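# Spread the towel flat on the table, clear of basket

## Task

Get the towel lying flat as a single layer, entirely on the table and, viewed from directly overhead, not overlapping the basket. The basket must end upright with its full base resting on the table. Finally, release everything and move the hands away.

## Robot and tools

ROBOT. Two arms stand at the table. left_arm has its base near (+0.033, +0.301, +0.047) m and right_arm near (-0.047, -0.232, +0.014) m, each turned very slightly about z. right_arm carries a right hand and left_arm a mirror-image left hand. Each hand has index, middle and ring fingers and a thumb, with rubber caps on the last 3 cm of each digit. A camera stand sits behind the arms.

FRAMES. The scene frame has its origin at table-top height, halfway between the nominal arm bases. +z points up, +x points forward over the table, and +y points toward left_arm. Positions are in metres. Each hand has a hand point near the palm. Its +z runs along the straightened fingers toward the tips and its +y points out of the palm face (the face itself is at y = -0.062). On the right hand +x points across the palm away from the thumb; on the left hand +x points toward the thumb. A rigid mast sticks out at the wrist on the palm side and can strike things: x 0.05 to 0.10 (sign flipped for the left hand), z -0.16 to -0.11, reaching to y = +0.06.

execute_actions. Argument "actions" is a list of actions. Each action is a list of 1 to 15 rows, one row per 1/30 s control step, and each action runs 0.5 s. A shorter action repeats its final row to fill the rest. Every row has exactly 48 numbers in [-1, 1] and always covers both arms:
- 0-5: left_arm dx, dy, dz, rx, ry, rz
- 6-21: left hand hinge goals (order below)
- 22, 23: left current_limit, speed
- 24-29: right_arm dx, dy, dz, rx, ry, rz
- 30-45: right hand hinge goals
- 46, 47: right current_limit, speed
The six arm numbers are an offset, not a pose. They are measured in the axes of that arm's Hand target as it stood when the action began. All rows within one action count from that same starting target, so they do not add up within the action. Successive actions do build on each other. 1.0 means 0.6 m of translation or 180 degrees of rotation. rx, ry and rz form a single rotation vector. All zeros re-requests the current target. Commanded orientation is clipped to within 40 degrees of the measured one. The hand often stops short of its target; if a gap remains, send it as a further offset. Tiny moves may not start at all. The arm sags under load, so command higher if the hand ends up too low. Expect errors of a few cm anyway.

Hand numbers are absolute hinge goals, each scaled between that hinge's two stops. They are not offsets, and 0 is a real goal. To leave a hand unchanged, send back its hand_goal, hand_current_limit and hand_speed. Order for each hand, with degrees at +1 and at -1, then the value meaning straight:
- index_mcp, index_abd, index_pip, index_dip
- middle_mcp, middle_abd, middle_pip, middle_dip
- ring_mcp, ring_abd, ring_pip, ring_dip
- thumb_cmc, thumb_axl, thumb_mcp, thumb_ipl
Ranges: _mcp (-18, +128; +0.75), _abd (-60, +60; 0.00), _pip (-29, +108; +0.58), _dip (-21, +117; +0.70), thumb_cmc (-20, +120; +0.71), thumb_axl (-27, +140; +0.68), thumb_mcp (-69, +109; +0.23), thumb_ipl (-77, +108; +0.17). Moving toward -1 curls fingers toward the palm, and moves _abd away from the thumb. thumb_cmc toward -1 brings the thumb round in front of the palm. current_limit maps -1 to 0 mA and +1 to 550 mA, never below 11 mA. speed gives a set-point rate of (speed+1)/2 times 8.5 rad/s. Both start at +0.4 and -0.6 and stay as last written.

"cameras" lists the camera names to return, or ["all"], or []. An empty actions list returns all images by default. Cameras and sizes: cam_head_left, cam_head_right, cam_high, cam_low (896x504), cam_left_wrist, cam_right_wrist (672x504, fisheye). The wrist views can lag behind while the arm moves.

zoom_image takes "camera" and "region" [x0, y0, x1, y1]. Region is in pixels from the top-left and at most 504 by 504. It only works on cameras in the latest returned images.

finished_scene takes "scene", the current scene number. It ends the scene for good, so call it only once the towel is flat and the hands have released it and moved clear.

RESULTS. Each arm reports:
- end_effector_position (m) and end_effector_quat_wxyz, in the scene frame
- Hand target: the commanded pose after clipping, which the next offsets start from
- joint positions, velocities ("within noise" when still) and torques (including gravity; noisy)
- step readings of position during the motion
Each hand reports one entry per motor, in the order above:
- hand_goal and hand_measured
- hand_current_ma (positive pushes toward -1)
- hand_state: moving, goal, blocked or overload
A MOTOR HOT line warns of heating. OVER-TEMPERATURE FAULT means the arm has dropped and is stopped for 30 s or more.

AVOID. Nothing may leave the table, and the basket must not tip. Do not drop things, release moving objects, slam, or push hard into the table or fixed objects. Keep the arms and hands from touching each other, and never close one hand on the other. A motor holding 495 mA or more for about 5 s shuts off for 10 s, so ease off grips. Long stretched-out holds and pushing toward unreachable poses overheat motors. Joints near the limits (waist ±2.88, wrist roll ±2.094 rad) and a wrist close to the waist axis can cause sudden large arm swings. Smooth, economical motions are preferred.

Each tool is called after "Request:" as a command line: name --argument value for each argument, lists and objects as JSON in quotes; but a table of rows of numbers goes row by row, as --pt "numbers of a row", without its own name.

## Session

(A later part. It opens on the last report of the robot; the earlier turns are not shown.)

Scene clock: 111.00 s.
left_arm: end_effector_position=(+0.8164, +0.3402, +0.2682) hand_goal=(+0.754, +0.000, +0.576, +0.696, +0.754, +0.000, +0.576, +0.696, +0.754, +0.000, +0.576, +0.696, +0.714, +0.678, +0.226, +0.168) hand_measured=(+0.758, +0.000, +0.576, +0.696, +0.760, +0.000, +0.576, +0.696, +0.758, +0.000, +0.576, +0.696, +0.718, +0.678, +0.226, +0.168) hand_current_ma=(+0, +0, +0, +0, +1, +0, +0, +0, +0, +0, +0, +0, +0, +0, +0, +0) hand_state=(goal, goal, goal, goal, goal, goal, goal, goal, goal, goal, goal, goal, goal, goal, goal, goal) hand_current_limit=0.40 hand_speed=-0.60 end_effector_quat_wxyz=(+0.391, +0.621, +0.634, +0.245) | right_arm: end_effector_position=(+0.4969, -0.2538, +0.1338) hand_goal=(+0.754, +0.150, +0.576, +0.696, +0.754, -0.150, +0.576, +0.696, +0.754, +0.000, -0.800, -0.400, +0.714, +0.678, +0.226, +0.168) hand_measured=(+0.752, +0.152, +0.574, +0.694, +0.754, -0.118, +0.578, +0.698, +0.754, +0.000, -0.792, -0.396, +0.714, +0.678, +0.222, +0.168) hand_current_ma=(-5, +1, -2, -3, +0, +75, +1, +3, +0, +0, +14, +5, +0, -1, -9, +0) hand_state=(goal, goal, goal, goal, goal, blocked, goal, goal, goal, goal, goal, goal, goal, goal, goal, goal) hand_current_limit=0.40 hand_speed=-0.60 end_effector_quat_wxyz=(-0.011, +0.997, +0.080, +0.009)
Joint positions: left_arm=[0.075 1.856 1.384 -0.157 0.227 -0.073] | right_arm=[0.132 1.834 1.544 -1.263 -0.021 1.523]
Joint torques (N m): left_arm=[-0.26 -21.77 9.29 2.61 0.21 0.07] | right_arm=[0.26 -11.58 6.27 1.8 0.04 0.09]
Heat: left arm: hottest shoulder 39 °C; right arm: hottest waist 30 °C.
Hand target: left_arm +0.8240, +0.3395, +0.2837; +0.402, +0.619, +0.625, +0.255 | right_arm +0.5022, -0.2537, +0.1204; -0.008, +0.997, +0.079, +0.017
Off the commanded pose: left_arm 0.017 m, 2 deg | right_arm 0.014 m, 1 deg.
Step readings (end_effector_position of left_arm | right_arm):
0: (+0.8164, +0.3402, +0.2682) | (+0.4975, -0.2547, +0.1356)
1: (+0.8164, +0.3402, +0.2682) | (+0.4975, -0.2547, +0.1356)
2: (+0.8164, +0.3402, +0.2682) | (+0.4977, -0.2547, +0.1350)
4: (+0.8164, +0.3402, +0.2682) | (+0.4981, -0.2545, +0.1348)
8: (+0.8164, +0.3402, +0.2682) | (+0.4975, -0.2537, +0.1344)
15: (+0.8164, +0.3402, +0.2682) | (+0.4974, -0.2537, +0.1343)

Request:
execute_actions --actions '[[[0,0,0,0,0,0,0.754,0,0.576,0.696,0.754,0,0.576,0.696,0.754,0,0.576,0.696,0.714,0.678,0.226,0.168,0.4,-0.6,0,0,0.004,0,0,0,0.754,-0.3,0.576,0.696,0.754,0.3,0.576,0.696,0.754,0,-0.8,-0.4,0.714,0.678,0.226,0.168,0.5,-0.85]],[[0,0,0,0,0,0,0.754,0,0.576,0.696,0.754,0,0.576,0.696,0.754,0,0.576,0.696,0.714,0.678,0.226,0.168,0.4,-0.6,0,0,0,0,0,0,0.754,-0.4,0.576,0.696,0.754,0.4,0.576,0.696,0.754,0,-0.8,-0.4,0.714,0.678,0.226,0.168,0.5,-0.85]]]' --cameras '["cam_low","cam_right_wrist"]'

Request:
zoom_image --camera "cam_low" --region '[120, 180, 310, 290]'

Request:
zoom_image --camera "cam_right_wrist" --region '[150, 0, 530, 200]'

Scene clock: 112.90 s.
left_arm: end_effector_position=(+0.8164, +0.3402, +0.2682) hand_goal=(+0.754, +0.000, +0.576, +0.696, +0.754, +0.000, +0.576, +0.696, +0.754, +0.000, +0.576, +0.696, +0.714, +0.678, +0.226, +0.168) hand_measured=(+0.758, +0.000, +0.576, +0.696, +0.760, +0.000, +0.576, +0.696, +0.758, +0.000, +0.576, +0.696, +0.718, +0.678, +0.226, +0.168) hand_current_ma=(+0, +0, +0, +0, +1, +0, +0, +0, +0, +0, +0, +0, +0, +0, +0, +0) hand_state=(goal, goal, goal, goal, goal, goal, goal, goal, goal, goal, goal, goal, goal, goal, goal, goal) hand_current_limit=0.40 hand_speed=-0.60 end_effector_quat_wxyz=(+0.391, +0.621, +0.634, +0.245) | right_arm: end_effector_position=(+0.4984, -0.2544, +0.1341) hand_goal=(+0.754, -0.400, +0.576, +0.696, +0.754, +0.400, +0.576, +0.696, +0.754, +0.000, -0.800, -0.400, +0.714, +0.678, +0.226, +0.168) hand_measured=(+0.752, -0.044, +0.574, +0.694, +0.754, +0.162, +0.578, +0.698, +0.754, +0.000, -0.792, -0.396, +0.714, +0.678, +0.222, +0.168) hand_current_ma=(-3, +412, -2, -3, +0, -412, +1, +3, +0, +0, +14, +5, +0, -1, -9, +0) hand_state=(goal, blocked, goal, goal, goal, blocked, goal, goal, goal, goal, goal, goal, goal, goal, goal, goal) hand_current_limit=0.50 hand_speed=-0.85 end_effector_quat_wxyz=(-0.011, +0.997, +0.080, +0.014)
Joint positions: left_arm=[0.075 1.856 1.384 -0.157 0.227 -0.073] | right_arm=[0.13 1.831 1.541 -1.252 -0.021 1.523]
Joint torques (N m): left_arm=[-0.32 -22.01 9.32 2.54 0.21 0.03] | right_arm=[0.15 -11.11 6.24 1.62 0.05 0.09]
Heat: left arm: hottest shoulder 39 °C; right arm: hottest waist 30 °C.
Hand target: left_arm +0.8240, +0.3395, +0.2837; +0.402, +0.619, +0.625, +0.255 | right_arm +0.5023, -0.2536, +0.1180; -0.008, +0.997, +0.079, +0.017
Off the commanded pose: left_arm 0.017 m, 2 deg | right_arm 0.017 m, 0 deg.
Step readings (end_effector_position of left_arm | right_arm):
0: (+0.8164, +0.3402, +0.2682) | (+0.4969, -0.2538, +0.1338)
1: (+0.8164, +0.3402, +0.2682) | (+0.4969, -0.2538, +0.1338)
2: (+0.8164, +0.3402, +0.2682) | (+0.4972, -0.2537, +0.1338)
4: (+0.8164, +0.3402, +0.2682) | (+0.4980, -0.2536, +0.1337)
8: (+0.8164, +0.3402, +0.2682) | (+0.4995, -0.2535, +0.1336)
15: (+0.8164, +0.3402, +0.2682) | (+0.4995, -0.2535, +0.1344)
16: (+0.8164, +0.3402, +0.2682) | (+0.4995, -0.2535, +0.1344)
17: (+0.8164, +0.3402, +0.2682) | (+0.4990, -0.2544, +0.1339)
19: (+0.8164, +0.3402, +0.2682) | (+0.4984, -0.2544, +0.1341)
23: (+0.8164, +0.3402, +0.2682) | (+0.4984, -0.2544, +0.1341)
30: (+0.8164, +0.3402, +0.2682) | (+0.4984, -0.2544, +0.1341)
camera_calibration:
cam_right_wrist: T_world_to_cam=[[-0.715854, -0.696103, 0.0547128, 0.198499], [-0.389843, 0.46345, 0.795762, 0.141113], [-0.579289, 0.54832, -0.603134, 0.631021], [0, 0, 0, 1]] pos_world=[0.562651, -0.273225, 0.257438]
Images, in order (width x height): cam_low 896x504, cam_right_wrist 672x504.

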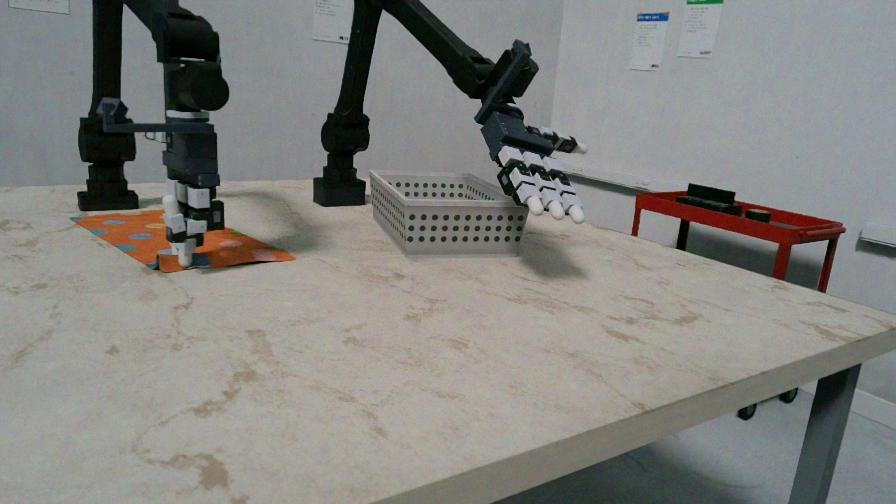

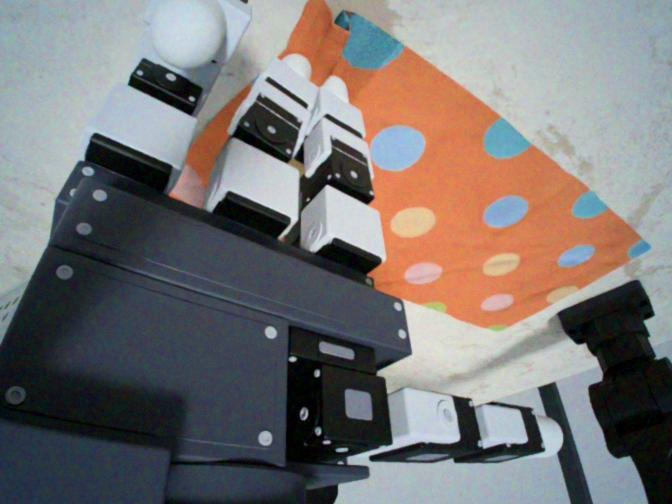

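Scaled by 2.653 from the camera's 896x504 image, which has a finer 1280x720 frame.

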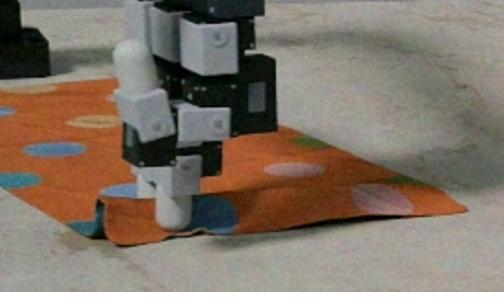

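Scaled by 1.326 from the camera's 672x504 image, which has a finer 960x720 frame.

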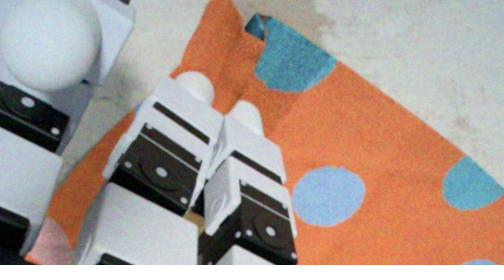

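Request:
execute_actions --actions '[[[0,0,0,0,0,0,0.754,0,0.576,0.696,0.754,0,0.576,0.696,0.754,0,0.576,0.696,0.714,0.678,0.226,0.168,0.4,-0.6,0,0,-0.06,0,0,0,0.754,-0.4,0.576,0.696,0.754,0.4,0.576,0.696,0.754,0,-0.8,-0.4,0.714,0.678,0.226,0.168,0.5,-0.85]],[[0,0,0,0,0,0,0.754,0,0.576,0.696,0.754,0,0.576,0.696,0.754,0,0.576,0.696,0.714,0.678,0.226,0.168,0.4,-0.6,0.01,0,-0.06,0,0,0,0.754,-0.4,0.576,0.696,0.754,0.4,0.576,0.696,0.754,0,-0.8,-0.4,0.714,0.678,0.226,0.168,0.5,-0.85]],[[0,0,0,0,0,0,0.754,0,0.576,0.696,0.754,0,0.576,0.696,0.754,0,0.576,0.696,0.714,0.678,0.226,0.168,0.4,-0.6,0.01,0,-0.04,0,0,0,0.754,-0.4,0.576,0.696,0.754,0.4,0.576,0.696,0.754,0,-0.8,-0.4,0.714,0.678,0.226,0.168,0.5,-0.85]]]' --cameras '["cam_low","cam_right_wrist","cam_high"]'

Request:
zoom_image --camera "cam_low" --region '[120, 180, 310, 290]'

Request:
zoom_image --camera "cam_high" --region '[300, 210, 460, 350]'

Scene clock: 115.43 s.
left_arm: end_effector_position=(+0.8164, +0.3402, +0.2682) hand_goal=(+0.754, +0.000, +0.576, +0.696, +0.754, +0.000, +0.576, +0.696, +0.754, +0.000, +0.576, +0.696, +0.714, +0.678, +0.226, +0.168) hand_measured=(+0.758, +0.000, +0.576, +0.696, +0.760, +0.000, +0.576, +0.696, +0.758, +0.000, +0.576, +0.696, +0.718, +0.678, +0.226, +0.168) hand_current_ma=(+0, +0, +0, +0, +1, +0, +0, +0, +0, +0, +0, +0, +0, +0, +0, +0) hand_state=(goal, goal, goal, goal, goal, goal, goal, goal, goal, goal, goal, goal, goal, goal, goal, goal) hand_current_limit=0.40 hand_speed=-0.60 end_effector_quat_wxyz=(+0.391, +0.621, +0.634, +0.245) | right_arm: end_effector_position=(+0.4933, -0.2543, +0.1836) hand_goal=(+0.754, -0.400, +0.576, +0.696, +0.754, +0.400, +0.576, +0.696, +0.754, +0.000, -0.800, -0.400, +0.714, +0.678, +0.226, +0.168) hand_measured=(+0.752, -0.046, +0.574, +0.694, +0.754, +0.162, +0.578, +0.698, +0.754, +0.000, -0.792, -0.396, +0.714, +0.678, +0.222, +0.168) hand_current_ma=(-3, +412, -2, -3, +0, -412, +1, +3, +0, +0, +14, +5, +0, -1, -9, +0) hand_state=(goal, blocked, goal, goal, goal, blocked, goal, goal, goal, goal, goal, goal, goal, goal, goal, goal) hand_current_limit=0.50 hand_speed=-0.85 end_effector_quat_wxyz=(-0.010, +0.996, +0.085, -0.019)
Joint positions: left_arm=[0.075 1.856 1.384 -0.157 0.227 -0.073] | right_arm=[0.132 1.83 1.668 -1.447 -0.021 1.514]
Joint torques (N m): left_arm=[-0.56 -22.36 9.36 2.55 0.21 0.06] | right_arm=[0.03 -13.39 12.59 -0.61 0.05 0.08]
Heat: left arm: hottest shoulder 39 °C; right arm: hottest waist 30 °C.
Hand target: left_arm +0.8240, +0.3395, +0.2837; +0.402, +0.619, +0.625, +0.255 | right_arm +0.5111, -0.2535, +0.2144; -0.008, +0.997, +0.079, +0.017
Off the commanded pose: left_arm 0.017 m, 2 deg | right_arm 0.036 m, 4 deg.
Step readings (end_effector_position of left_arm | right_arm):
0: (+0.8164, +0.3402, +0.2682) | (+0.4984, -0.2544, +0.1341)
1: (+0.8164, +0.3402, +0.2682) | (+0.4984, -0.2544, +0.1341)
2: (+0.8164, +0.3402, +0.2682) | (+0.4981, -0.2545, +0.1350)
4: (+0.8164, +0.3402, +0.2682) | (+0.4969, -0.2546, +0.1350)
8: (+0.8164, +0.3402, +0.2682) | (+0.4974, -0.2539, +0.1350)
15: (+0.8164, +0.3402, +0.2682) | (+0.4947, -0.2542, +0.1352)
16: (+0.8164, +0.3402, +0.2682) | (+0.4943, -0.2542, +0.1352)
17: (+0.8164, +0.3402, +0.2682) | (+0.4934, -0.2543, +0.1358)
19: (+0.8164, +0.3402, +0.2682) | (+0.4881, -0.2549, +0.1391)
23: (+0.8164, +0.3402, +0.2682) | (+0.4829, -0.2555, +0.1486)
30: (+0.8164, +0.3402, +0.2682) | (+0.4871, -0.2551, +0.1569)
31: (+0.8164, +0.3402, +0.2682) | (+0.4872, -0.2550, +0.1575)
32: (+0.8164, +0.3402, +0.2682) | (+0.4867, -0.2551, +0.1579)
34: (+0.8164, +0.3402, +0.2682) | (+0.4850, -0.2553, +0.1622)
38: (+0.8164, +0.3402, +0.2682) | (+0.4899, -0.2547, +0.1759)
45: (+0.8164, +0.3402, +0.2682) | (+0.4941, -0.2543, +0.1835)
camera_calibration:
cam_right_wrist: T_world_to_cam=[[-0.703068, -0.703142, 0.106239, 0.174602], [-0.342144, 0.46544, 0.816274, 0.0729617], [-0.623404, 0.537547, -0.567812, 0.670488], [0, 0, 0, 1]] pos_world=[0.565706, -0.271608, 0.302605]
Images, in order (width x height): cam_high 896x504, cam_low 896x504, cam_right_wrist 672x504.

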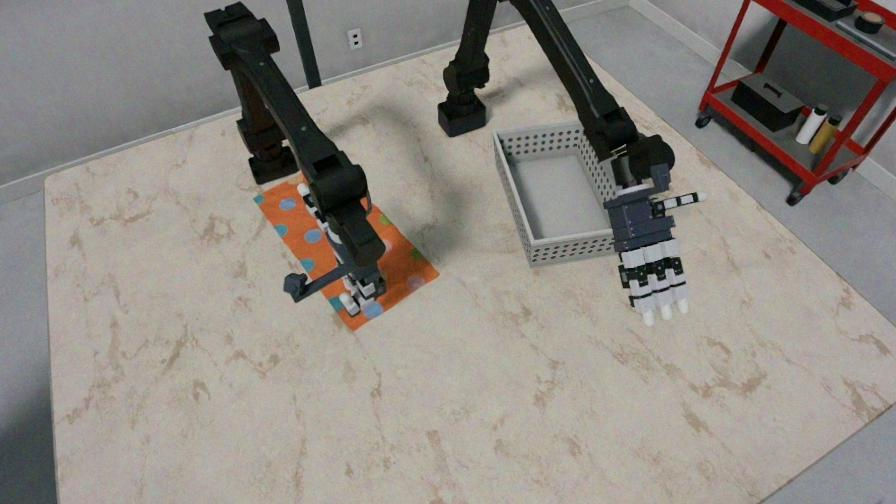

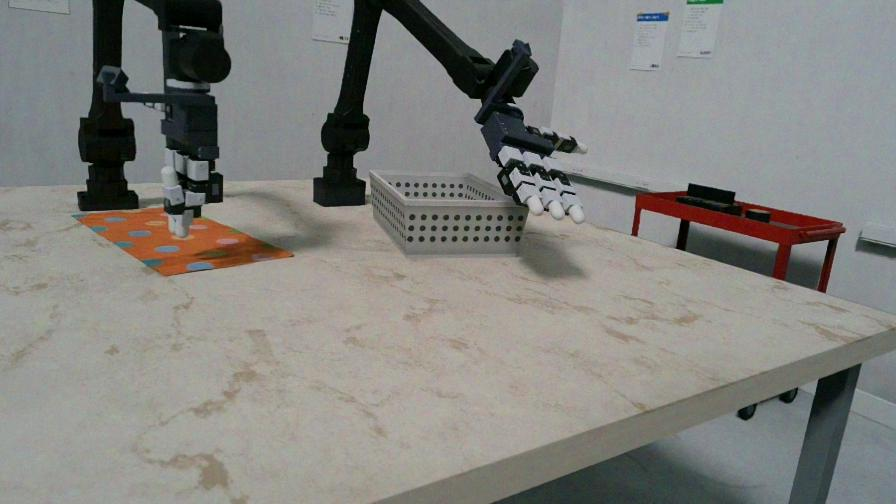

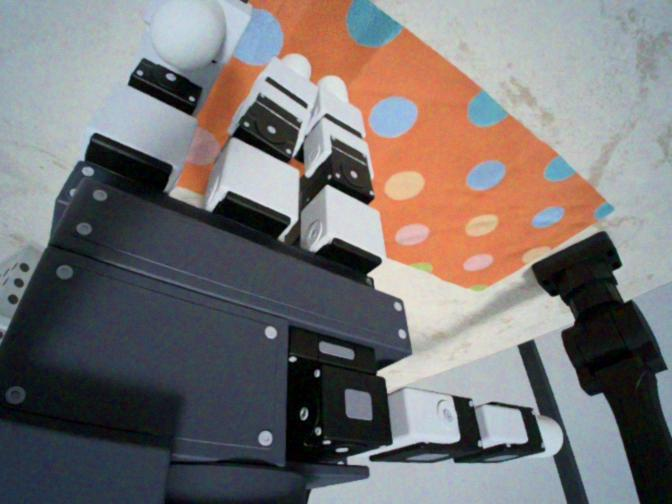

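Scaled by 2.653 from the camera's 896x504 image, which has a finer 1280x720 frame.

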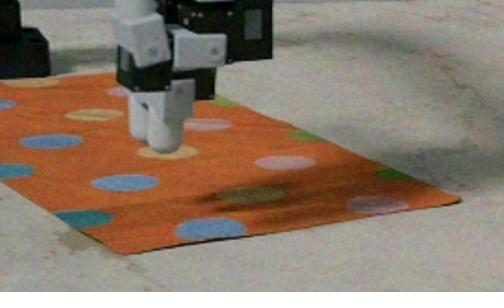

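Scaled by 3.150 from the camera's 896x504 image, which has a finer 1280x720 frame.

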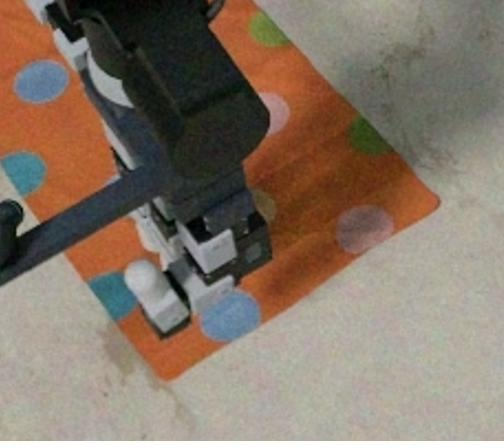

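Request:
execute_actions --actions '[[[0,0,0,0,0,0,0.754,0,0.576,0.696,0.754,0,0.576,0.696,0.754,0,0.576,0.696,0.714,0.678,0.226,0.168,0.4,-0.6,-0.015,0.008,0.05,0,-0.006,0,0.754,0.15,0.576,0.696,0.754,-0.15,0.576,0.696,0.754,0,-0.8,-0.4,0.714,0.678,0.226,0.168,0.4,-0.6]],[[0,0,0,0,0,0,0.754,0,0.576,0.696,0.754,0,0.576,0.696,0.754,0,0.576,0.696,0.714,0.678,0.226,0.168,0.4,-0.6,-0.014,0.007,0.08,0,0,0,0.754,0.15,0.576,0.696,0.754,-0.15,0.576,0.696,0.754,0,-0.8,-0.4,0.714,0.678,0.226,0.168,0.4,-0.6]],[[0,0,0,0,0,0,0.754,0,0.576,0.696,0.754,0,0.576,0.696,0.754,0,0.576,0.696,0.714,0.678,0.226,0.168,0.4,-0.6,0,0,0.033,0,0,0,0.754,0.15,0.576,0.696,0.754,-0.15,0.576,0.696,0.754,0,-0.8,-0.4,0.714,0.678,0.226,0.168,0.4,-0.6]],[[0,0,0,0,0,0,0.754,0,0.576,0.696,0.754,0,0.576,0.696,0.754,0,0.576,0.696,0.714,0.678,0.226,0.168,0.4,-0.6,0,0,0,0,0,0,0.754,-0.4,0.576,0.696,0.754,0.4,0.576,0.696,0.754,0,-0.8,-0.4,0.714,0.678,0.226,0.168,0.4,-0.85]]]' --cameras '["cam_low","cam_right_wrist","cam_high"]'

Request:
zoom_image --camera "cam_low" --region '[140, 240, 220, 285]'

Request:
zoom_image --camera "cam_right_wrist" --region '[220, 0, 420, 100]'

Request:
zoom_image --camera "cam_high" --region '[310, 270, 410, 340]'

Scene clock: 119.33 s.
left_arm: end_effector_position=(+0.8164, +0.3402, +0.2682) hand_goal=(+0.754, +0.000, +0.576, +0.696, +0.754, +0.000, +0.576, +0.696, +0.754, +0.000, +0.576, +0.696, +0.714, +0.678, +0.226, +0.168) hand_measured=(+0.758, +0.000, +0.576, +0.696, +0.760, +0.000, +0.576, +0.696, +0.758, +0.000, +0.576, +0.696, +0.718, +0.678, +0.226, +0.168) hand_current_ma=(+0, +0, +0, +0, +1, +0, +0, +0, +0, +0, +0, +0, +0, +0, +0, +0) hand_state=(goal, goal, goal, goal, goal, goal, goal, goal, goal, goal, goal, goal, goal, goal, goal, goal) hand_current_limit=0.40 hand_speed=-0.60 end_effector_quat_wxyz=(+0.391, +0.621, +0.634, +0.245) | right_arm: end_effector_position=(+0.4951, -0.2548, +0.1344) hand_goal=(+0.754, -0.400, +0.576, +0.696, +0.754, +0.400, +0.576, +0.696, +0.754, +0.000, -0.800, -0.400, +0.714, +0.678, +0.226, +0.168) hand_measured=(+0.752, -0.082, +0.574, +0.694, +0.754, +0.120, +0.578, +0.698, +0.754, +0.000, -0.794, -0.396, +0.714, +0.678, +0.222, +0.168) hand_current_ma=(-3, +385, -2, -3, +1, -385, +1, +3, +0, +0, +14, +5, +0, -1, -9, +0) hand_state=(goal, blocked, goal, goal, goal, blocked, goal, goal, goal, goal, goal, goal, goal, goal, goal, goal) hand_current_limit=0.40 hand_speed=-0.85 end_effector_quat_wxyz=(-0.011, +0.997, +0.080, +0.011)
Joint positions: left_arm=[0.075 1.856 1.384 -0.157 0.227 -0.073] | right_arm=[0.13 1.826 1.535 -1.257 -0.021 1.523]
Joint torques (N m): left_arm=[-0.32 -22.01 9.42 2.52 0.2 0.06] | right_arm=[-0.91 -10.93 6.02 1.18 0.05 -0.08]
Heat: left arm: hottest shoulder 39 °C; right arm: hottest waist 30 °C.
Hand target: left_arm +0.8240, +0.3395, +0.2837; +0.402, +0.619, +0.625, +0.255 | right_arm +0.4972, -0.2635, +0.1160; -0.007, +0.997, +0.079, +0.007
Off the commanded pose: left_arm 0.017 m, 2 deg | right_arm 0.020 m, 1 deg.
Step readings (end_effector_position of left_arm | right_arm):
0: (+0.8164, +0.3402, +0.2682) | (+0.4933, -0.2543, +0.1836)
1: (+0.8164, +0.3402, +0.2682) | (+0.4933, -0.2543, +0.1836)
2: (+0.8164, +0.3402, +0.2682) | (+0.4933, -0.2543, +0.1836)
4: (+0.8164, +0.3402, +0.2682) | (+0.4949, -0.2542, +0.1834)
8: (+0.8164, +0.3402, +0.2682) | (+0.4994, -0.2537, +0.1830)
15: (+0.8164, +0.3402, +0.2682) | (+0.5013, -0.2534, +0.1829)
16: (+0.8164, +0.3402, +0.2682) | (+0.5012, -0.2535, +0.1831)
17: (+0.8164, +0.3402, +0.2682) | (+0.5017, -0.2534, +0.1795)
19: (+0.8164, +0.3402, +0.2682) | (+0.5020, -0.2534, +0.1697)
23: (+0.8164, +0.3402, +0.2682) | (+0.4911, -0.2546, +0.1443)
30: (+0.8164, +0.3402, +0.2682) | (+0.4903, -0.2554, +0.1356)
31: (+0.8164, +0.3402, +0.2682) | (+0.4903, -0.2554, +0.1356)
32: (+0.8164, +0.3402, +0.2682) | (+0.4915, -0.2553, +0.1355)
34: (+0.8164, +0.3402, +0.2682) | (+0.4923, -0.2552, +0.1337)
38: (+0.8164, +0.3402, +0.2682) | (+0.4928, -0.2551, +0.1341)
45: (+0.8164, +0.3402, +0.2682) | (+0.4925, -0.2551, +0.1338)
46: (+0.8164, +0.3402, +0.2682) | (+0.4925, -0.2551, +0.1338)
47: (+0.8164, +0.3402, +0.2682) | (+0.4928, -0.2551, +0.1337)
49: (+0.8164, +0.3402, +0.2682) | (+0.4936, -0.2550, +0.1337)
53: (+0.8164, +0.3402, +0.2682) | (+0.4951, -0.2548, +0.1336)
60: (+0.8164, +0.3402, +0.2682) | (+0.4951, -0.2548, +0.1344)
camera_calibration:
cam_right_wrist: T_world_to_cam=[[-0.715486, -0.696085, 0.0595399, 0.195058], [-0.384996, 0.463968, 0.797817, 0.137262], [-0.582973, 0.547904, -0.599952, 0.630798], [0, 0, 0, 1]] pos_world=[0.560145, -0.273525, 0.257325]
Images, in order (width x height): cam_high 896x504, cam_low 896x504, cam_right_wrist 672x504.

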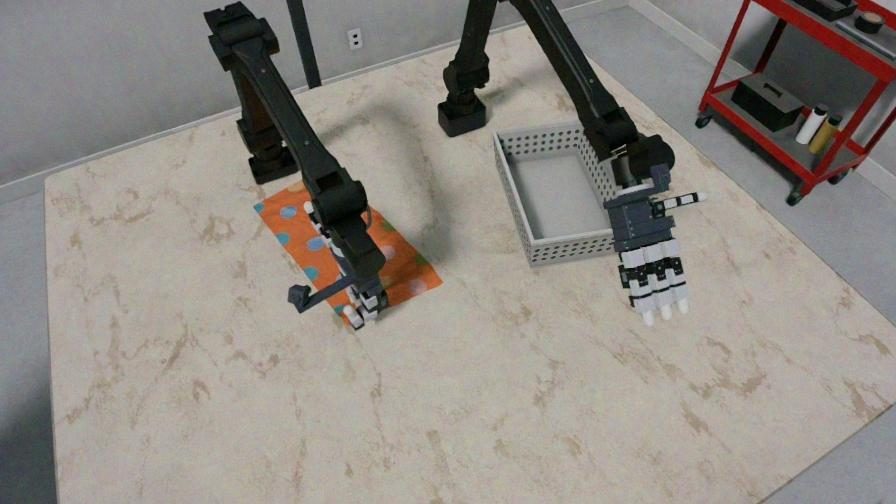

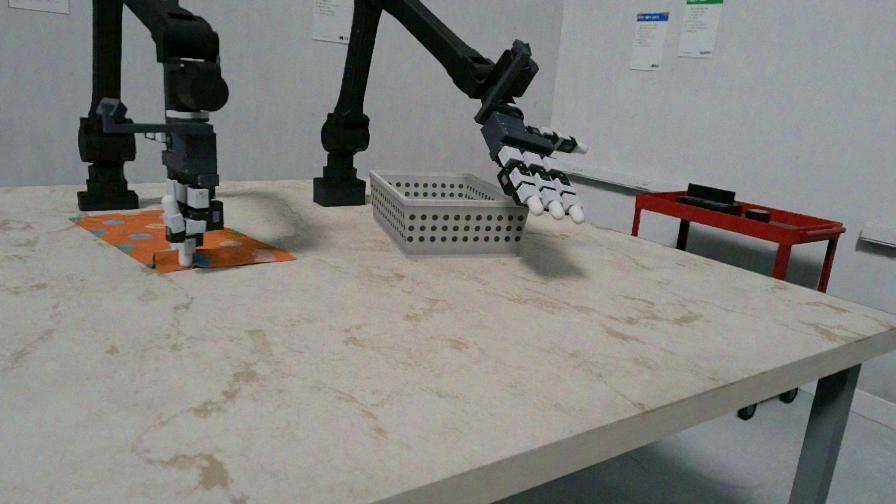

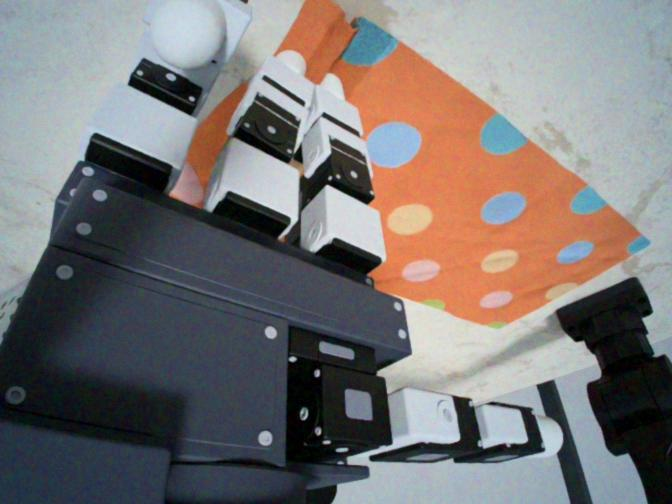

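Scaled by 6.300 from the camera's 896x504 image, which has a finer 1280x720 frame.

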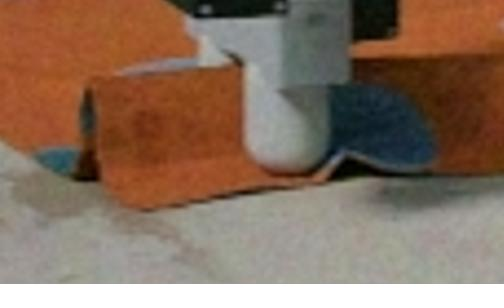

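Scaled by 2.520 from the camera's 672x504 image, which has a finer 960x720 frame.

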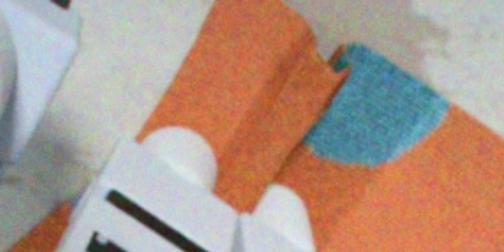

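Scaled by 5.040 from the camera's 896x504 image, which has a finer 1280x720 frame.

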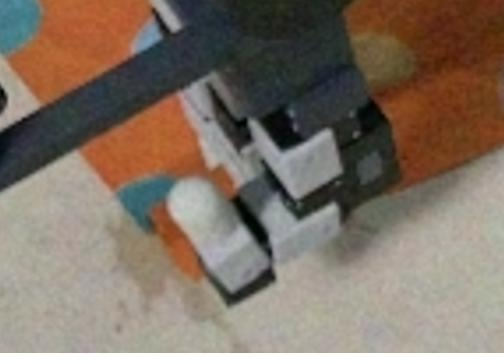

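Request:
execute_actions --actions '[[[0,0,0,0,0,0,0.754,0,0.576,0.696,0.754,0,0.576,0.696,0.754,0,0.576,0.696,0.714,0.678,0.226,0.168,0.4,-0.6,0,0,-0.06,0,0,0,0.754,0.15,0.576,0.696,0.754,-0.15,0.576,0.696,0.754,0,-0.8,-0.4,0.714,0.678,0.226,0.168,0.4,-0.6]],[[0,0,0,0,0,0,0.754,0,0.576,0.696,0.754,0,0.576,0.696,0.754,0,0.576,0.696,0.714,0.678,0.226,0.168,0.4,-0.6,0,0,-0.03,0,0,0,0.425,0.15,1,1,1,-0.15,0.431,0.145,0.754,0,-0.8,-0.4,0.714,0.678,0.226,0.168,0.4,-0.6]]]' --cameras '["cam_low","cam_right_wrist","cam_high"]'

Request:
zoom_image --camera "cam_low" --region '[120, 180, 310, 290]'

Request:
zoom_image --camera "cam_right_wrist" --region '[150, 0, 530, 200]'

Scene clock: 123.23 s.
left_arm: end_effector_position=(+0.8164, +0.3402, +0.2682) hand_goal=(+0.754, +0.000, +0.576, +0.696, +0.754, +0.000, +0.576, +0.696, +0.754, +0.000, +0.576, +0.696, +0.714, +0.678, +0.226, +0.168) hand_measured=(+0.758, +0.000, +0.576, +0.696, +0.760, +0.000, +0.576, +0.696, +0.758, +0.000, +0.576, +0.696, +0.718, +0.678, +0.226, +0.168) hand_current_ma=(+0, +0, +0, +0, +1, +0, +0, +0, +0, +0, +0, +0, +0, +0, +0, +0) hand_state=(goal, goal, goal, goal, goal, goal, goal, goal, goal, goal, goal, goal, goal, goal, goal, goal) hand_current_limit=0.40 hand_speed=-0.60 end_effector_quat_wxyz=(+0.391, +0.621, +0.634, +0.245) | right_arm: end_effector_position=(+0.4743, -0.2581, +0.1372) hand_goal=(+0.426, +0.150, +1.000, +1.000, +1.000, -0.150, +0.432, +0.146, +0.754, +0.000, -0.800, -0.400, +0.714, +0.678, +0.226, +0.168) hand_measured=(+0.432, +0.146, +0.996, +0.996, +0.992, -0.146, +0.434, +0.150, +0.754, +0.000, -0.794, -0.396, +0.714, +0.678, +0.222, +0.168) hand_current_ma=(+10, -6, -7, -5, -19, +6, +3, +6, +0, +0, +14, +5, +0, -1, -9, +0) hand_state=(goal, goal, goal, goal, goal, goal, goal, goal, goal, goal, goal, goal, goal, goal, goal, goal) hand_current_limit=0.40 hand_speed=-0.60 end_effector_quat_wxyz=(-0.009, +0.996, +0.083, -0.032)
Joint positions: left_arm=[0.075 1.856 1.384 -0.157 0.227 -0.073] | right_arm=[0.129 1.825 1.535 -1.344 -0.021 1.514]
Joint torques (N m): left_arm=[-0.62 -22.12 9.39 2.47 0.22 0.06] | right_arm=[-1.03 -13.68 12.18 -0.68 0.1 -0.08]
Heat: left arm: hottest shoulder 39 °C; right arm: hottest waist 30 °C.
Hand target: left_arm +0.8240, +0.3395, +0.2837; +0.402, +0.619, +0.625, +0.255 | right_arm +0.4965, -0.2644, +0.1700; -0.007, +0.997, +0.079, +0.007
Off the commanded pose: left_arm 0.017 m, 2 deg | right_arm 0.040 m, 5 deg.
Step readings (end_effector_position of left_arm | right_arm):
0: (+0.8164, +0.3402, +0.2682) | (+0.4951, -0.2548, +0.1344)
1: (+0.8164, +0.3402, +0.2682) | (+0.4951, -0.2548, +0.1344)
2: (+0.8164, +0.3402, +0.2682) | (+0.4951, -0.2548, +0.1344)
4: (+0.8164, +0.3402, +0.2682) | (+0.4938, -0.2550, +0.1345)
8: (+0.8164, +0.3402, +0.2682) | (+0.4857, -0.2559, +0.1359)
15: (+0.8164, +0.3402, +0.2682) | (+0.4822, -0.2570, +0.1362)
16: (+0.8164, +0.3402, +0.2682) | (+0.4822, -0.2562, +0.1362)
17: (+0.8164, +0.3402, +0.2682) | (+0.4815, -0.2563, +0.1363)
19: (+0.8164, +0.3402, +0.2682) | (+0.4792, -0.2566, +0.1365)
23: (+0.8164, +0.3402, +0.2682) | (+0.4762, -0.2571, +0.1370)
30: (+0.8164, +0.3402, +0.2682) | (+0.4747, -0.2580, +0.1372)
camera_calibration:
cam_right_wrist: T_world_to_cam=[[-0.702208, -0.700658, 0.126423, 0.16099], [-0.319462, 0.468763, 0.823532, 0.0951417], [-0.636277, 0.537903, -0.553003, 0.638438], [0, 0, 0, 1]] pos_world=[0.549666, -0.275218, 0.254353]
Images, in order (width x height): cam_high 896x504, cam_low 896x504, cam_right_wrist 672x504.

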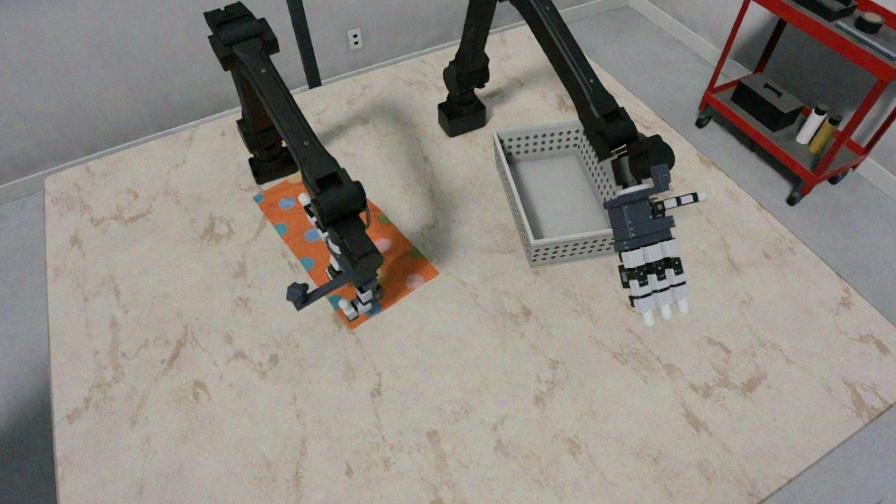

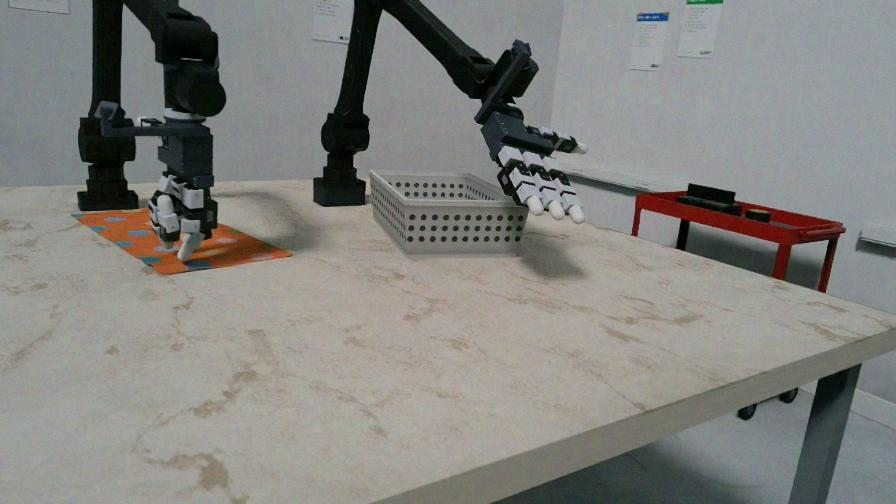

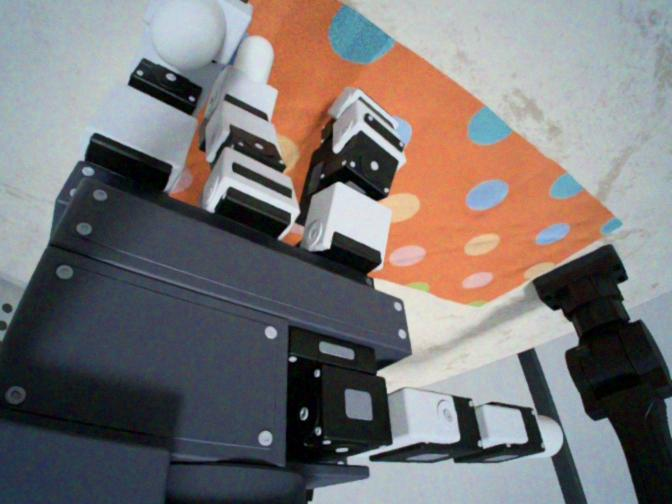

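Scaled by 2.653 from the camera's 896x504 image, which has a finer 1280x720 frame.

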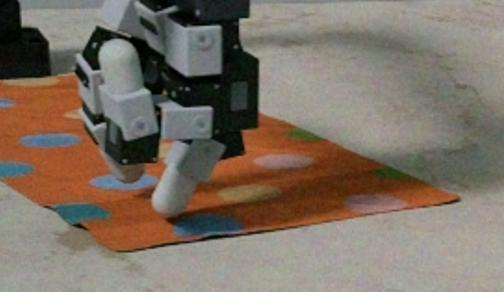

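Scaled by 1.326 from the camera's 672x504 image, which has a finer 960x720 frame.

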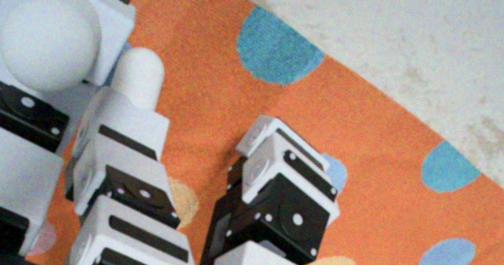

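Request:
execute_actions --actions '[[[0,0,0,0,0,0,0.754,0,0.576,0.696,0.754,0,0.576,0.696,0.754,0,0.576,0.696,0.714,0.678,0.226,0.168,0.4,-0.6,-0.012,-0.009,0.05,0,0,0,0.425,0.15,1,1,1,-0.15,0.431,0.145,0.754,0,-0.8,-0.4,0.714,0.678,0.226,0.168,0.4,-0.6]],[[0,0,0,0,0,0,0.754,0,0.576,0.696,0.754,0,0.576,0.696,0.754,0,0.576,0.696,0.714,0.678,0.226,0.168,0.4,-0.6,0,0,0.045,0,0,0,0.425,0.15,1,1,1,-0.15,0.431,0.145,0.754,0,-0.8,-0.4,0.714,0.678,0.226,0.168,0.4,-0.6]]]' --cameras '["cam_low","cam_right_wrist","cam_high"]'

Request:
zoom_image --camera "cam_low" --region '[120, 180, 310, 290]'

Request:
zoom_image --camera "cam_right_wrist" --region '[150, 0, 530, 200]'

Scene clock: 125.43 s.
left_arm: end_effector_position=(+0.8164, +0.3402, +0.2682) hand_goal=(+0.754, +0.000, +0.576, +0.696, +0.754, +0.000, +0.576, +0.696, +0.754, +0.000, +0.576, +0.696, +0.714, +0.678, +0.226, +0.168) hand_measured=(+0.758, +0.000, +0.576, +0.696, +0.760, +0.000, +0.576, +0.696, +0.758, +0.000, +0.576, +0.696, +0.718, +0.678, +0.226, +0.168) hand_current_ma=(+0, +0, +0, +0, +1, +0, +0, +0, +0, +0, +0, +0, +0, +0, +0, +0) hand_state=(goal, goal, goal, goal, goal, goal, goal, goal, goal, goal, goal, goal, goal, goal, goal, goal) hand_current_limit=0.40 hand_speed=-0.60 end_effector_quat_wxyz=(+0.391, +0.621, +0.634, +0.245) | right_arm: end_effector_position=(+0.4881, -0.2557, +0.1245) hand_goal=(+0.426, +0.150, +1.000, +1.000, +1.000, -0.150, +0.432, +0.146, +0.754, +0.000, -0.800, -0.400, +0.714, +0.678, +0.226, +0.168) hand_measured=(+0.428, +0.152, +1.000, +1.000, +1.000, -0.146, +0.424, +0.132, +0.754, +0.000, -0.794, -0.396, +0.714, +0.678, +0.222, +0.168) hand_current_ma=(+2, +4, +0, +0, +0, +7, -14, -31, +0, +0, +14, +5, +0, -1, -10, +0) hand_state=(goal, goal, goal, goal, goal, goal, goal, goal, goal, goal, goal, goal, goal, goal, goal, goal) hand_current_limit=0.40 hand_speed=-0.60 end_effector_quat_wxyz=(-0.010, +0.996, +0.084, +0.004)
Joint positions: left_arm=[0.075 1.856 1.384 -0.157 0.227 -0.073] | right_arm=[0.13 1.823 1.503 -1.241 -0.021 1.514]
Joint torques (N m): left_arm=[-0.15 -22.12 9.36 2.47 0.2 0.06] | right_arm=[0.09 -11.58 6.05 1.26 0.07 0.02]
Heat: left arm: hottest shoulder 39 °C; right arm: hottest waist 30 °C.
Hand target: left_arm +0.8240, +0.3395, +0.2837; +0.402, +0.619, +0.625, +0.255 | right_arm +0.4893, -0.2593, +0.1130; -0.007, +0.997, +0.079, +0.007
Off the commanded pose: left_arm 0.017 m, 2 deg | right_arm 0.012 m, 1 deg.
Step readings (end_effector_position of left_arm | right_arm):
0: (+0.8164, +0.3402, +0.2682) | (+0.4743, -0.2581, +0.1372)
1: (+0.8164, +0.3402, +0.2682) | (+0.4743, -0.2581, +0.1372)
2: (+0.8164, +0.3402, +0.2682) | (+0.4747, -0.2580, +0.1372)
4: (+0.8164, +0.3402, +0.2682) | (+0.4773, -0.2578, +0.1368)
8: (+0.8164, +0.3402, +0.2682) | (+0.4849, -0.2569, +0.1360)
15: (+0.8164, +0.3402, +0.2682) | (+0.4876, -0.2566, +0.1358)
16: (+0.8164, +0.3402, +0.2682) | (+0.4870, -0.2567, +0.1352)
17: (+0.8164, +0.3402, +0.2682) | (+0.4878, -0.2566, +0.1340)
19: (+0.8164, +0.3402, +0.2682) | (+0.4883, -0.2565, +0.1294)
23: (+0.8164, +0.3402, +0.2682) | (+0.4882, -0.2557, +0.1250)
30: (+0.8164, +0.3402, +0.2682) | (+0.4881, -0.2557, +0.1245)
camera_calibration:
cam_right_wrist: T_world_to_cam=[[-0.708172, -0.702525, 0.0703654, 0.183366], [-0.378409, 0.461801, 0.802213, 0.138573], [-0.59607, 0.541478, -0.592877, 0.625199], [0, 0, 0, 1]] pos_world=[0.554954, -0.273705, 0.246598]
Images, in order (width x height): cam_high 896x504, cam_low 896x504, cam_right_wrist 672x504.

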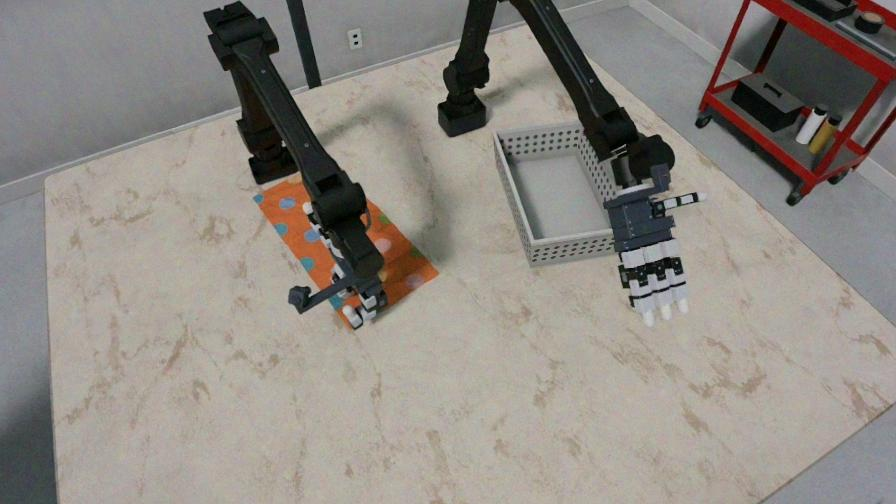

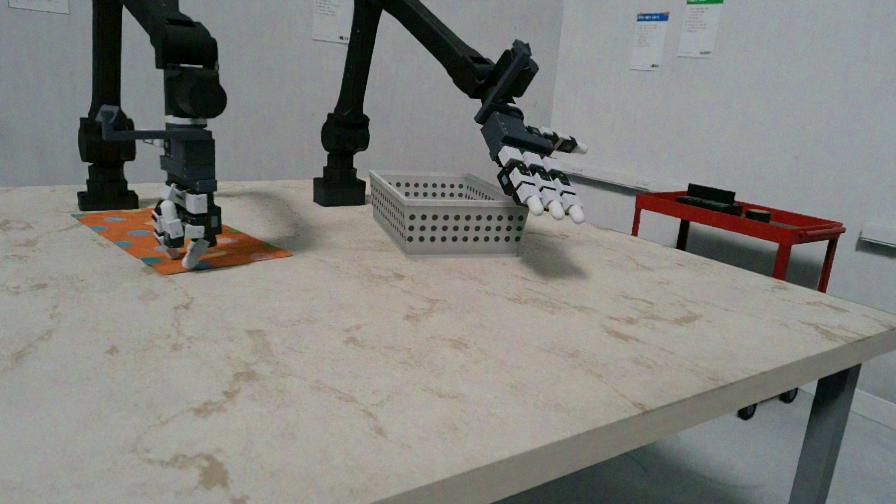

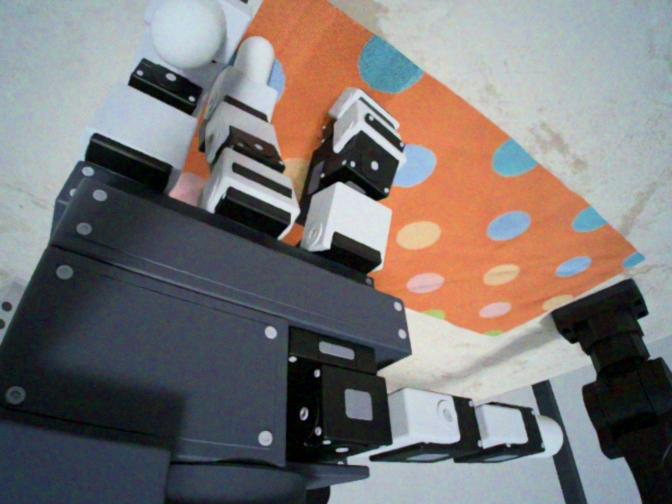

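Scaled by 2.653 from the camera's 896x504 image, which has a finer 1280x720 frame.

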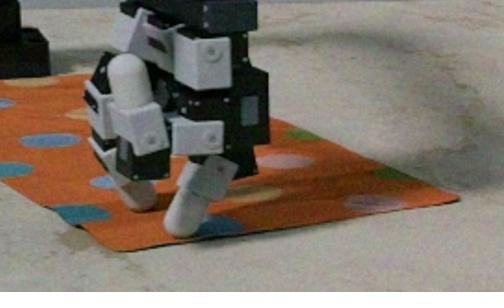

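Scaled by 1.326 from the camera's 672x504 image, which has a finer 960x720 frame.

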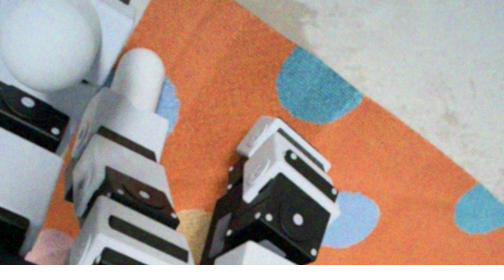

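Request:
execute_actions --actions '[[[0,0,0,0,0,0,0.754,0,0.576,0.696,0.754,0,0.576,0.696,0.754,0,0.576,0.696,0.714,0.678,0.226,0.168,0.4,-0.6,0,0,0.002,0,0,0,0.425,-0.35,1,1,1,0.35,0.431,0.145,0.754,0,-0.8,-0.4,0.714,0.678,0.226,0.168,0.4,-0.85]],[[0,0,0,0,0,0,0.754,0,0.576,0.696,0.754,0,0.576,0.696,0.754,0,0.576,0.696,0.714,0.678,0.226,0.168,0.4,-0.6,0,0,0,0,0,0,0.425,-0.35,1,1,1,0.35,0.431,0.145,0.754,0,-0.8,-0.4,0.714,0.678,0.226,0.168,0.4,-0.85]]]' --cameras '["cam_low","cam_right_wrist","cam_high"]'

Request:
zoom_image --camera "cam_low" --region '[120, 180, 310, 290]'

Request:
zoom_image --camera "cam_right_wrist" --region '[150, 0, 530, 200]'

Scene clock: 127.27 s.
left_arm: end_effector_position=(+0.8164, +0.3402, +0.2682) hand_goal=(+0.754, +0.000, +0.576, +0.696, +0.754, +0.000, +0.576, +0.696, +0.754, +0.000, +0.576, +0.696, +0.714, +0.678, +0.226, +0.168) hand_measured=(+0.758, +0.000, +0.576, +0.696, +0.760, +0.000, +0.576, +0.696, +0.758, +0.000, +0.576, +0.696, +0.718, +0.678, +0.226, +0.168) hand_current_ma=(+0, +0, +0, +0, +1, +0, +0, +0, +0, +0, +0, +0, +0, +0, +0, +0) hand_state=(goal, goal, goal, goal, goal, goal, goal, goal, goal, goal, goal, goal, goal, goal, goal, goal) hand_current_limit=0.40 hand_speed=-0.60 end_effector_quat_wxyz=(+0.391, +0.621, +0.634, +0.245) | right_arm: end_effector_position=(+0.4878, -0.2556, +0.1249) hand_goal=(+0.426, -0.350, +1.000, +1.000, +1.000, +0.350, +0.432, +0.146, +0.754, +0.000, -0.800, -0.400, +0.714, +0.678, +0.226, +0.168) hand_measured=(+0.426, -0.142, +1.000, +1.000, +1.000, +0.162, +0.426, +0.134, +0.754, +0.000, -0.794, -0.396, +0.714, +0.678, +0.222, +0.168) hand_current_ma=(+0, +385, +0, +0, -1, -385, -13, -25, +0, +0, +14, +5, +0, -1, -10, +0) hand_state=(goal, blocked, goal, goal, goal, blocked, goal, goal, goal, goal, goal, goal, goal, goal, goal, goal) hand_current_limit=0.40 hand_speed=-0.85 end_effector_quat_wxyz=(-0.010, +0.997, +0.079, +0.007)
Joint positions: left_arm=[0.075 1.856 1.384 -0.157 0.227 -0.073] | right_arm=[0.13 1.82 1.5 -1.235 -0.021 1.523]
Joint torques (N m): left_arm=[-0.21 -21.95 9.35 2.52 0.23 0.03] | right_arm=[-0.09 -11.4 6.12 1.18 0.07 0.02]
Heat: left arm: hottest shoulder 39 °C; right arm: hottest waist 30 °C.
Hand target: left_arm +0.8240, +0.3395, +0.2837; +0.402, +0.619, +0.625, +0.255 | right_arm +0.4893, -0.2593, +0.1118; -0.007, +0.997, +0.079, +0.007
Off the commanded pose: left_arm 0.017 m, 2 deg | right_arm 0.014 m, 0 deg.
Step readings (end_effector_position of left_arm | right_arm):
0: (+0.8164, +0.3402, +0.2682) | (+0.4881, -0.2557, +0.1245)
1: (+0.8164, +0.3402, +0.2682) | (+0.4881, -0.2557, +0.1245)
2: (+0.8164, +0.3402, +0.2682) | (+0.4885, -0.2557, +0.1245)
4: (+0.8164, +0.3402, +0.2682) | (+0.4886, -0.2556, +0.1244)
8: (+0.8164, +0.3402, +0.2682) | (+0.4889, -0.2555, +0.1252)
15: (+0.8164, +0.3402, +0.2682) | (+0.4889, -0.2555, +0.1252)
16: (+0.8164, +0.3402, +0.2682) | (+0.4889, -0.2555, +0.1252)
17: (+0.8164, +0.3402, +0.2682) | (+0.4889, -0.2555, +0.1252)
19: (+0.8164, +0.3402, +0.2682) | (+0.4883, -0.2556, +0.1246)
23: (+0.8164, +0.3402, +0.2682) | (+0.4878, -0.2556, +0.1249)
30: (+0.8164, +0.3402, +0.2682) | (+0.4878, -0.2556, +0.1249)
camera_calibration:
cam_right_wrist: T_world_to_cam=[[-0.715009, -0.696031, 0.0655893, 0.188764], [-0.378954, 0.464699, 0.80028, 0.139318], [-0.5875, 0.547353, -0.596028, 0.622763], [0, 0, 0, 1]] pos_world=[0.553637, -0.274226, 0.24731]
Images, in order (width x height): cam_high 896x504, cam_low 896x504, cam_right_wrist 672x504.

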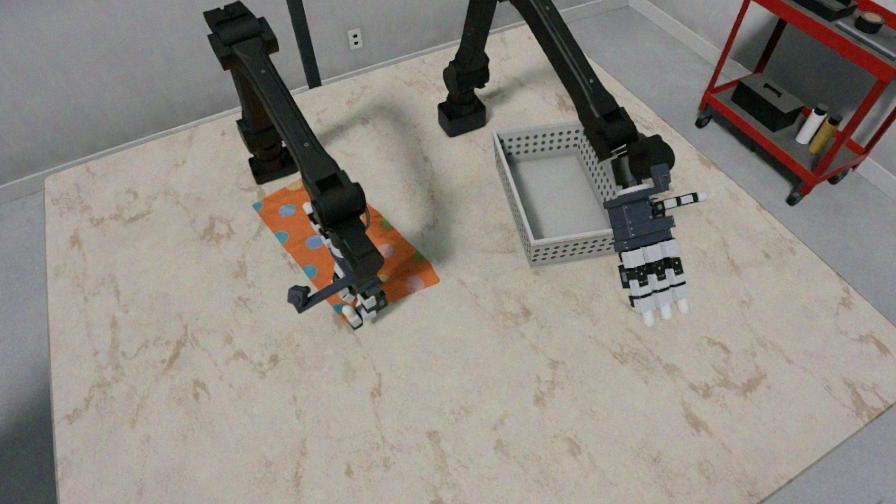

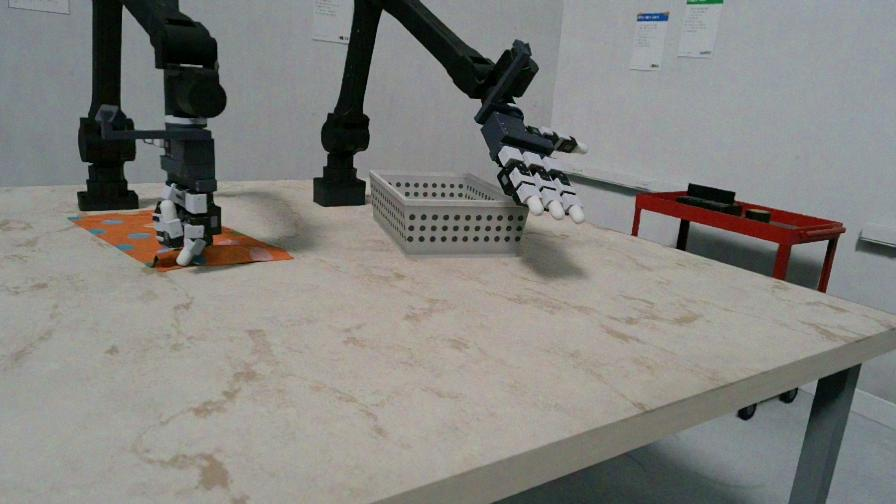

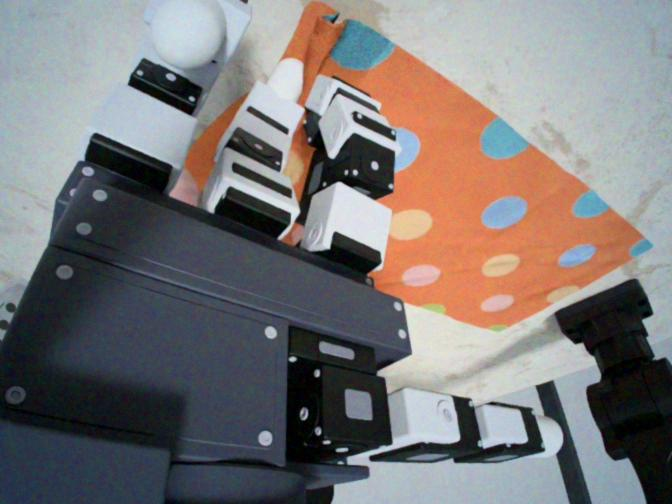

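Scaled by 2.653 from the camera's 896x504 image, which has a finer 1280x720 frame.

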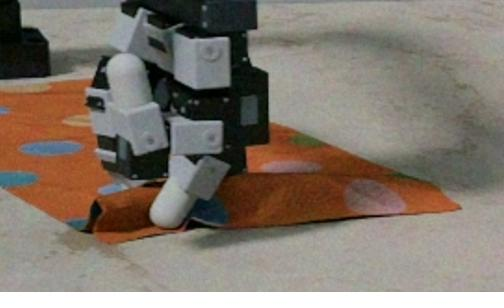

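Scaled by 1.326 from the camera's 672x504 image, which has a finer 960x720 frame.

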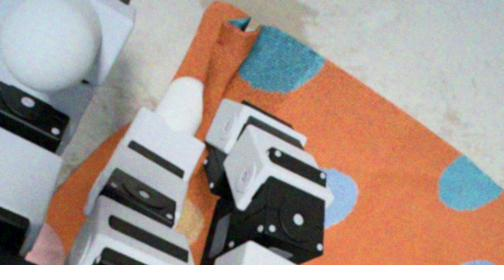

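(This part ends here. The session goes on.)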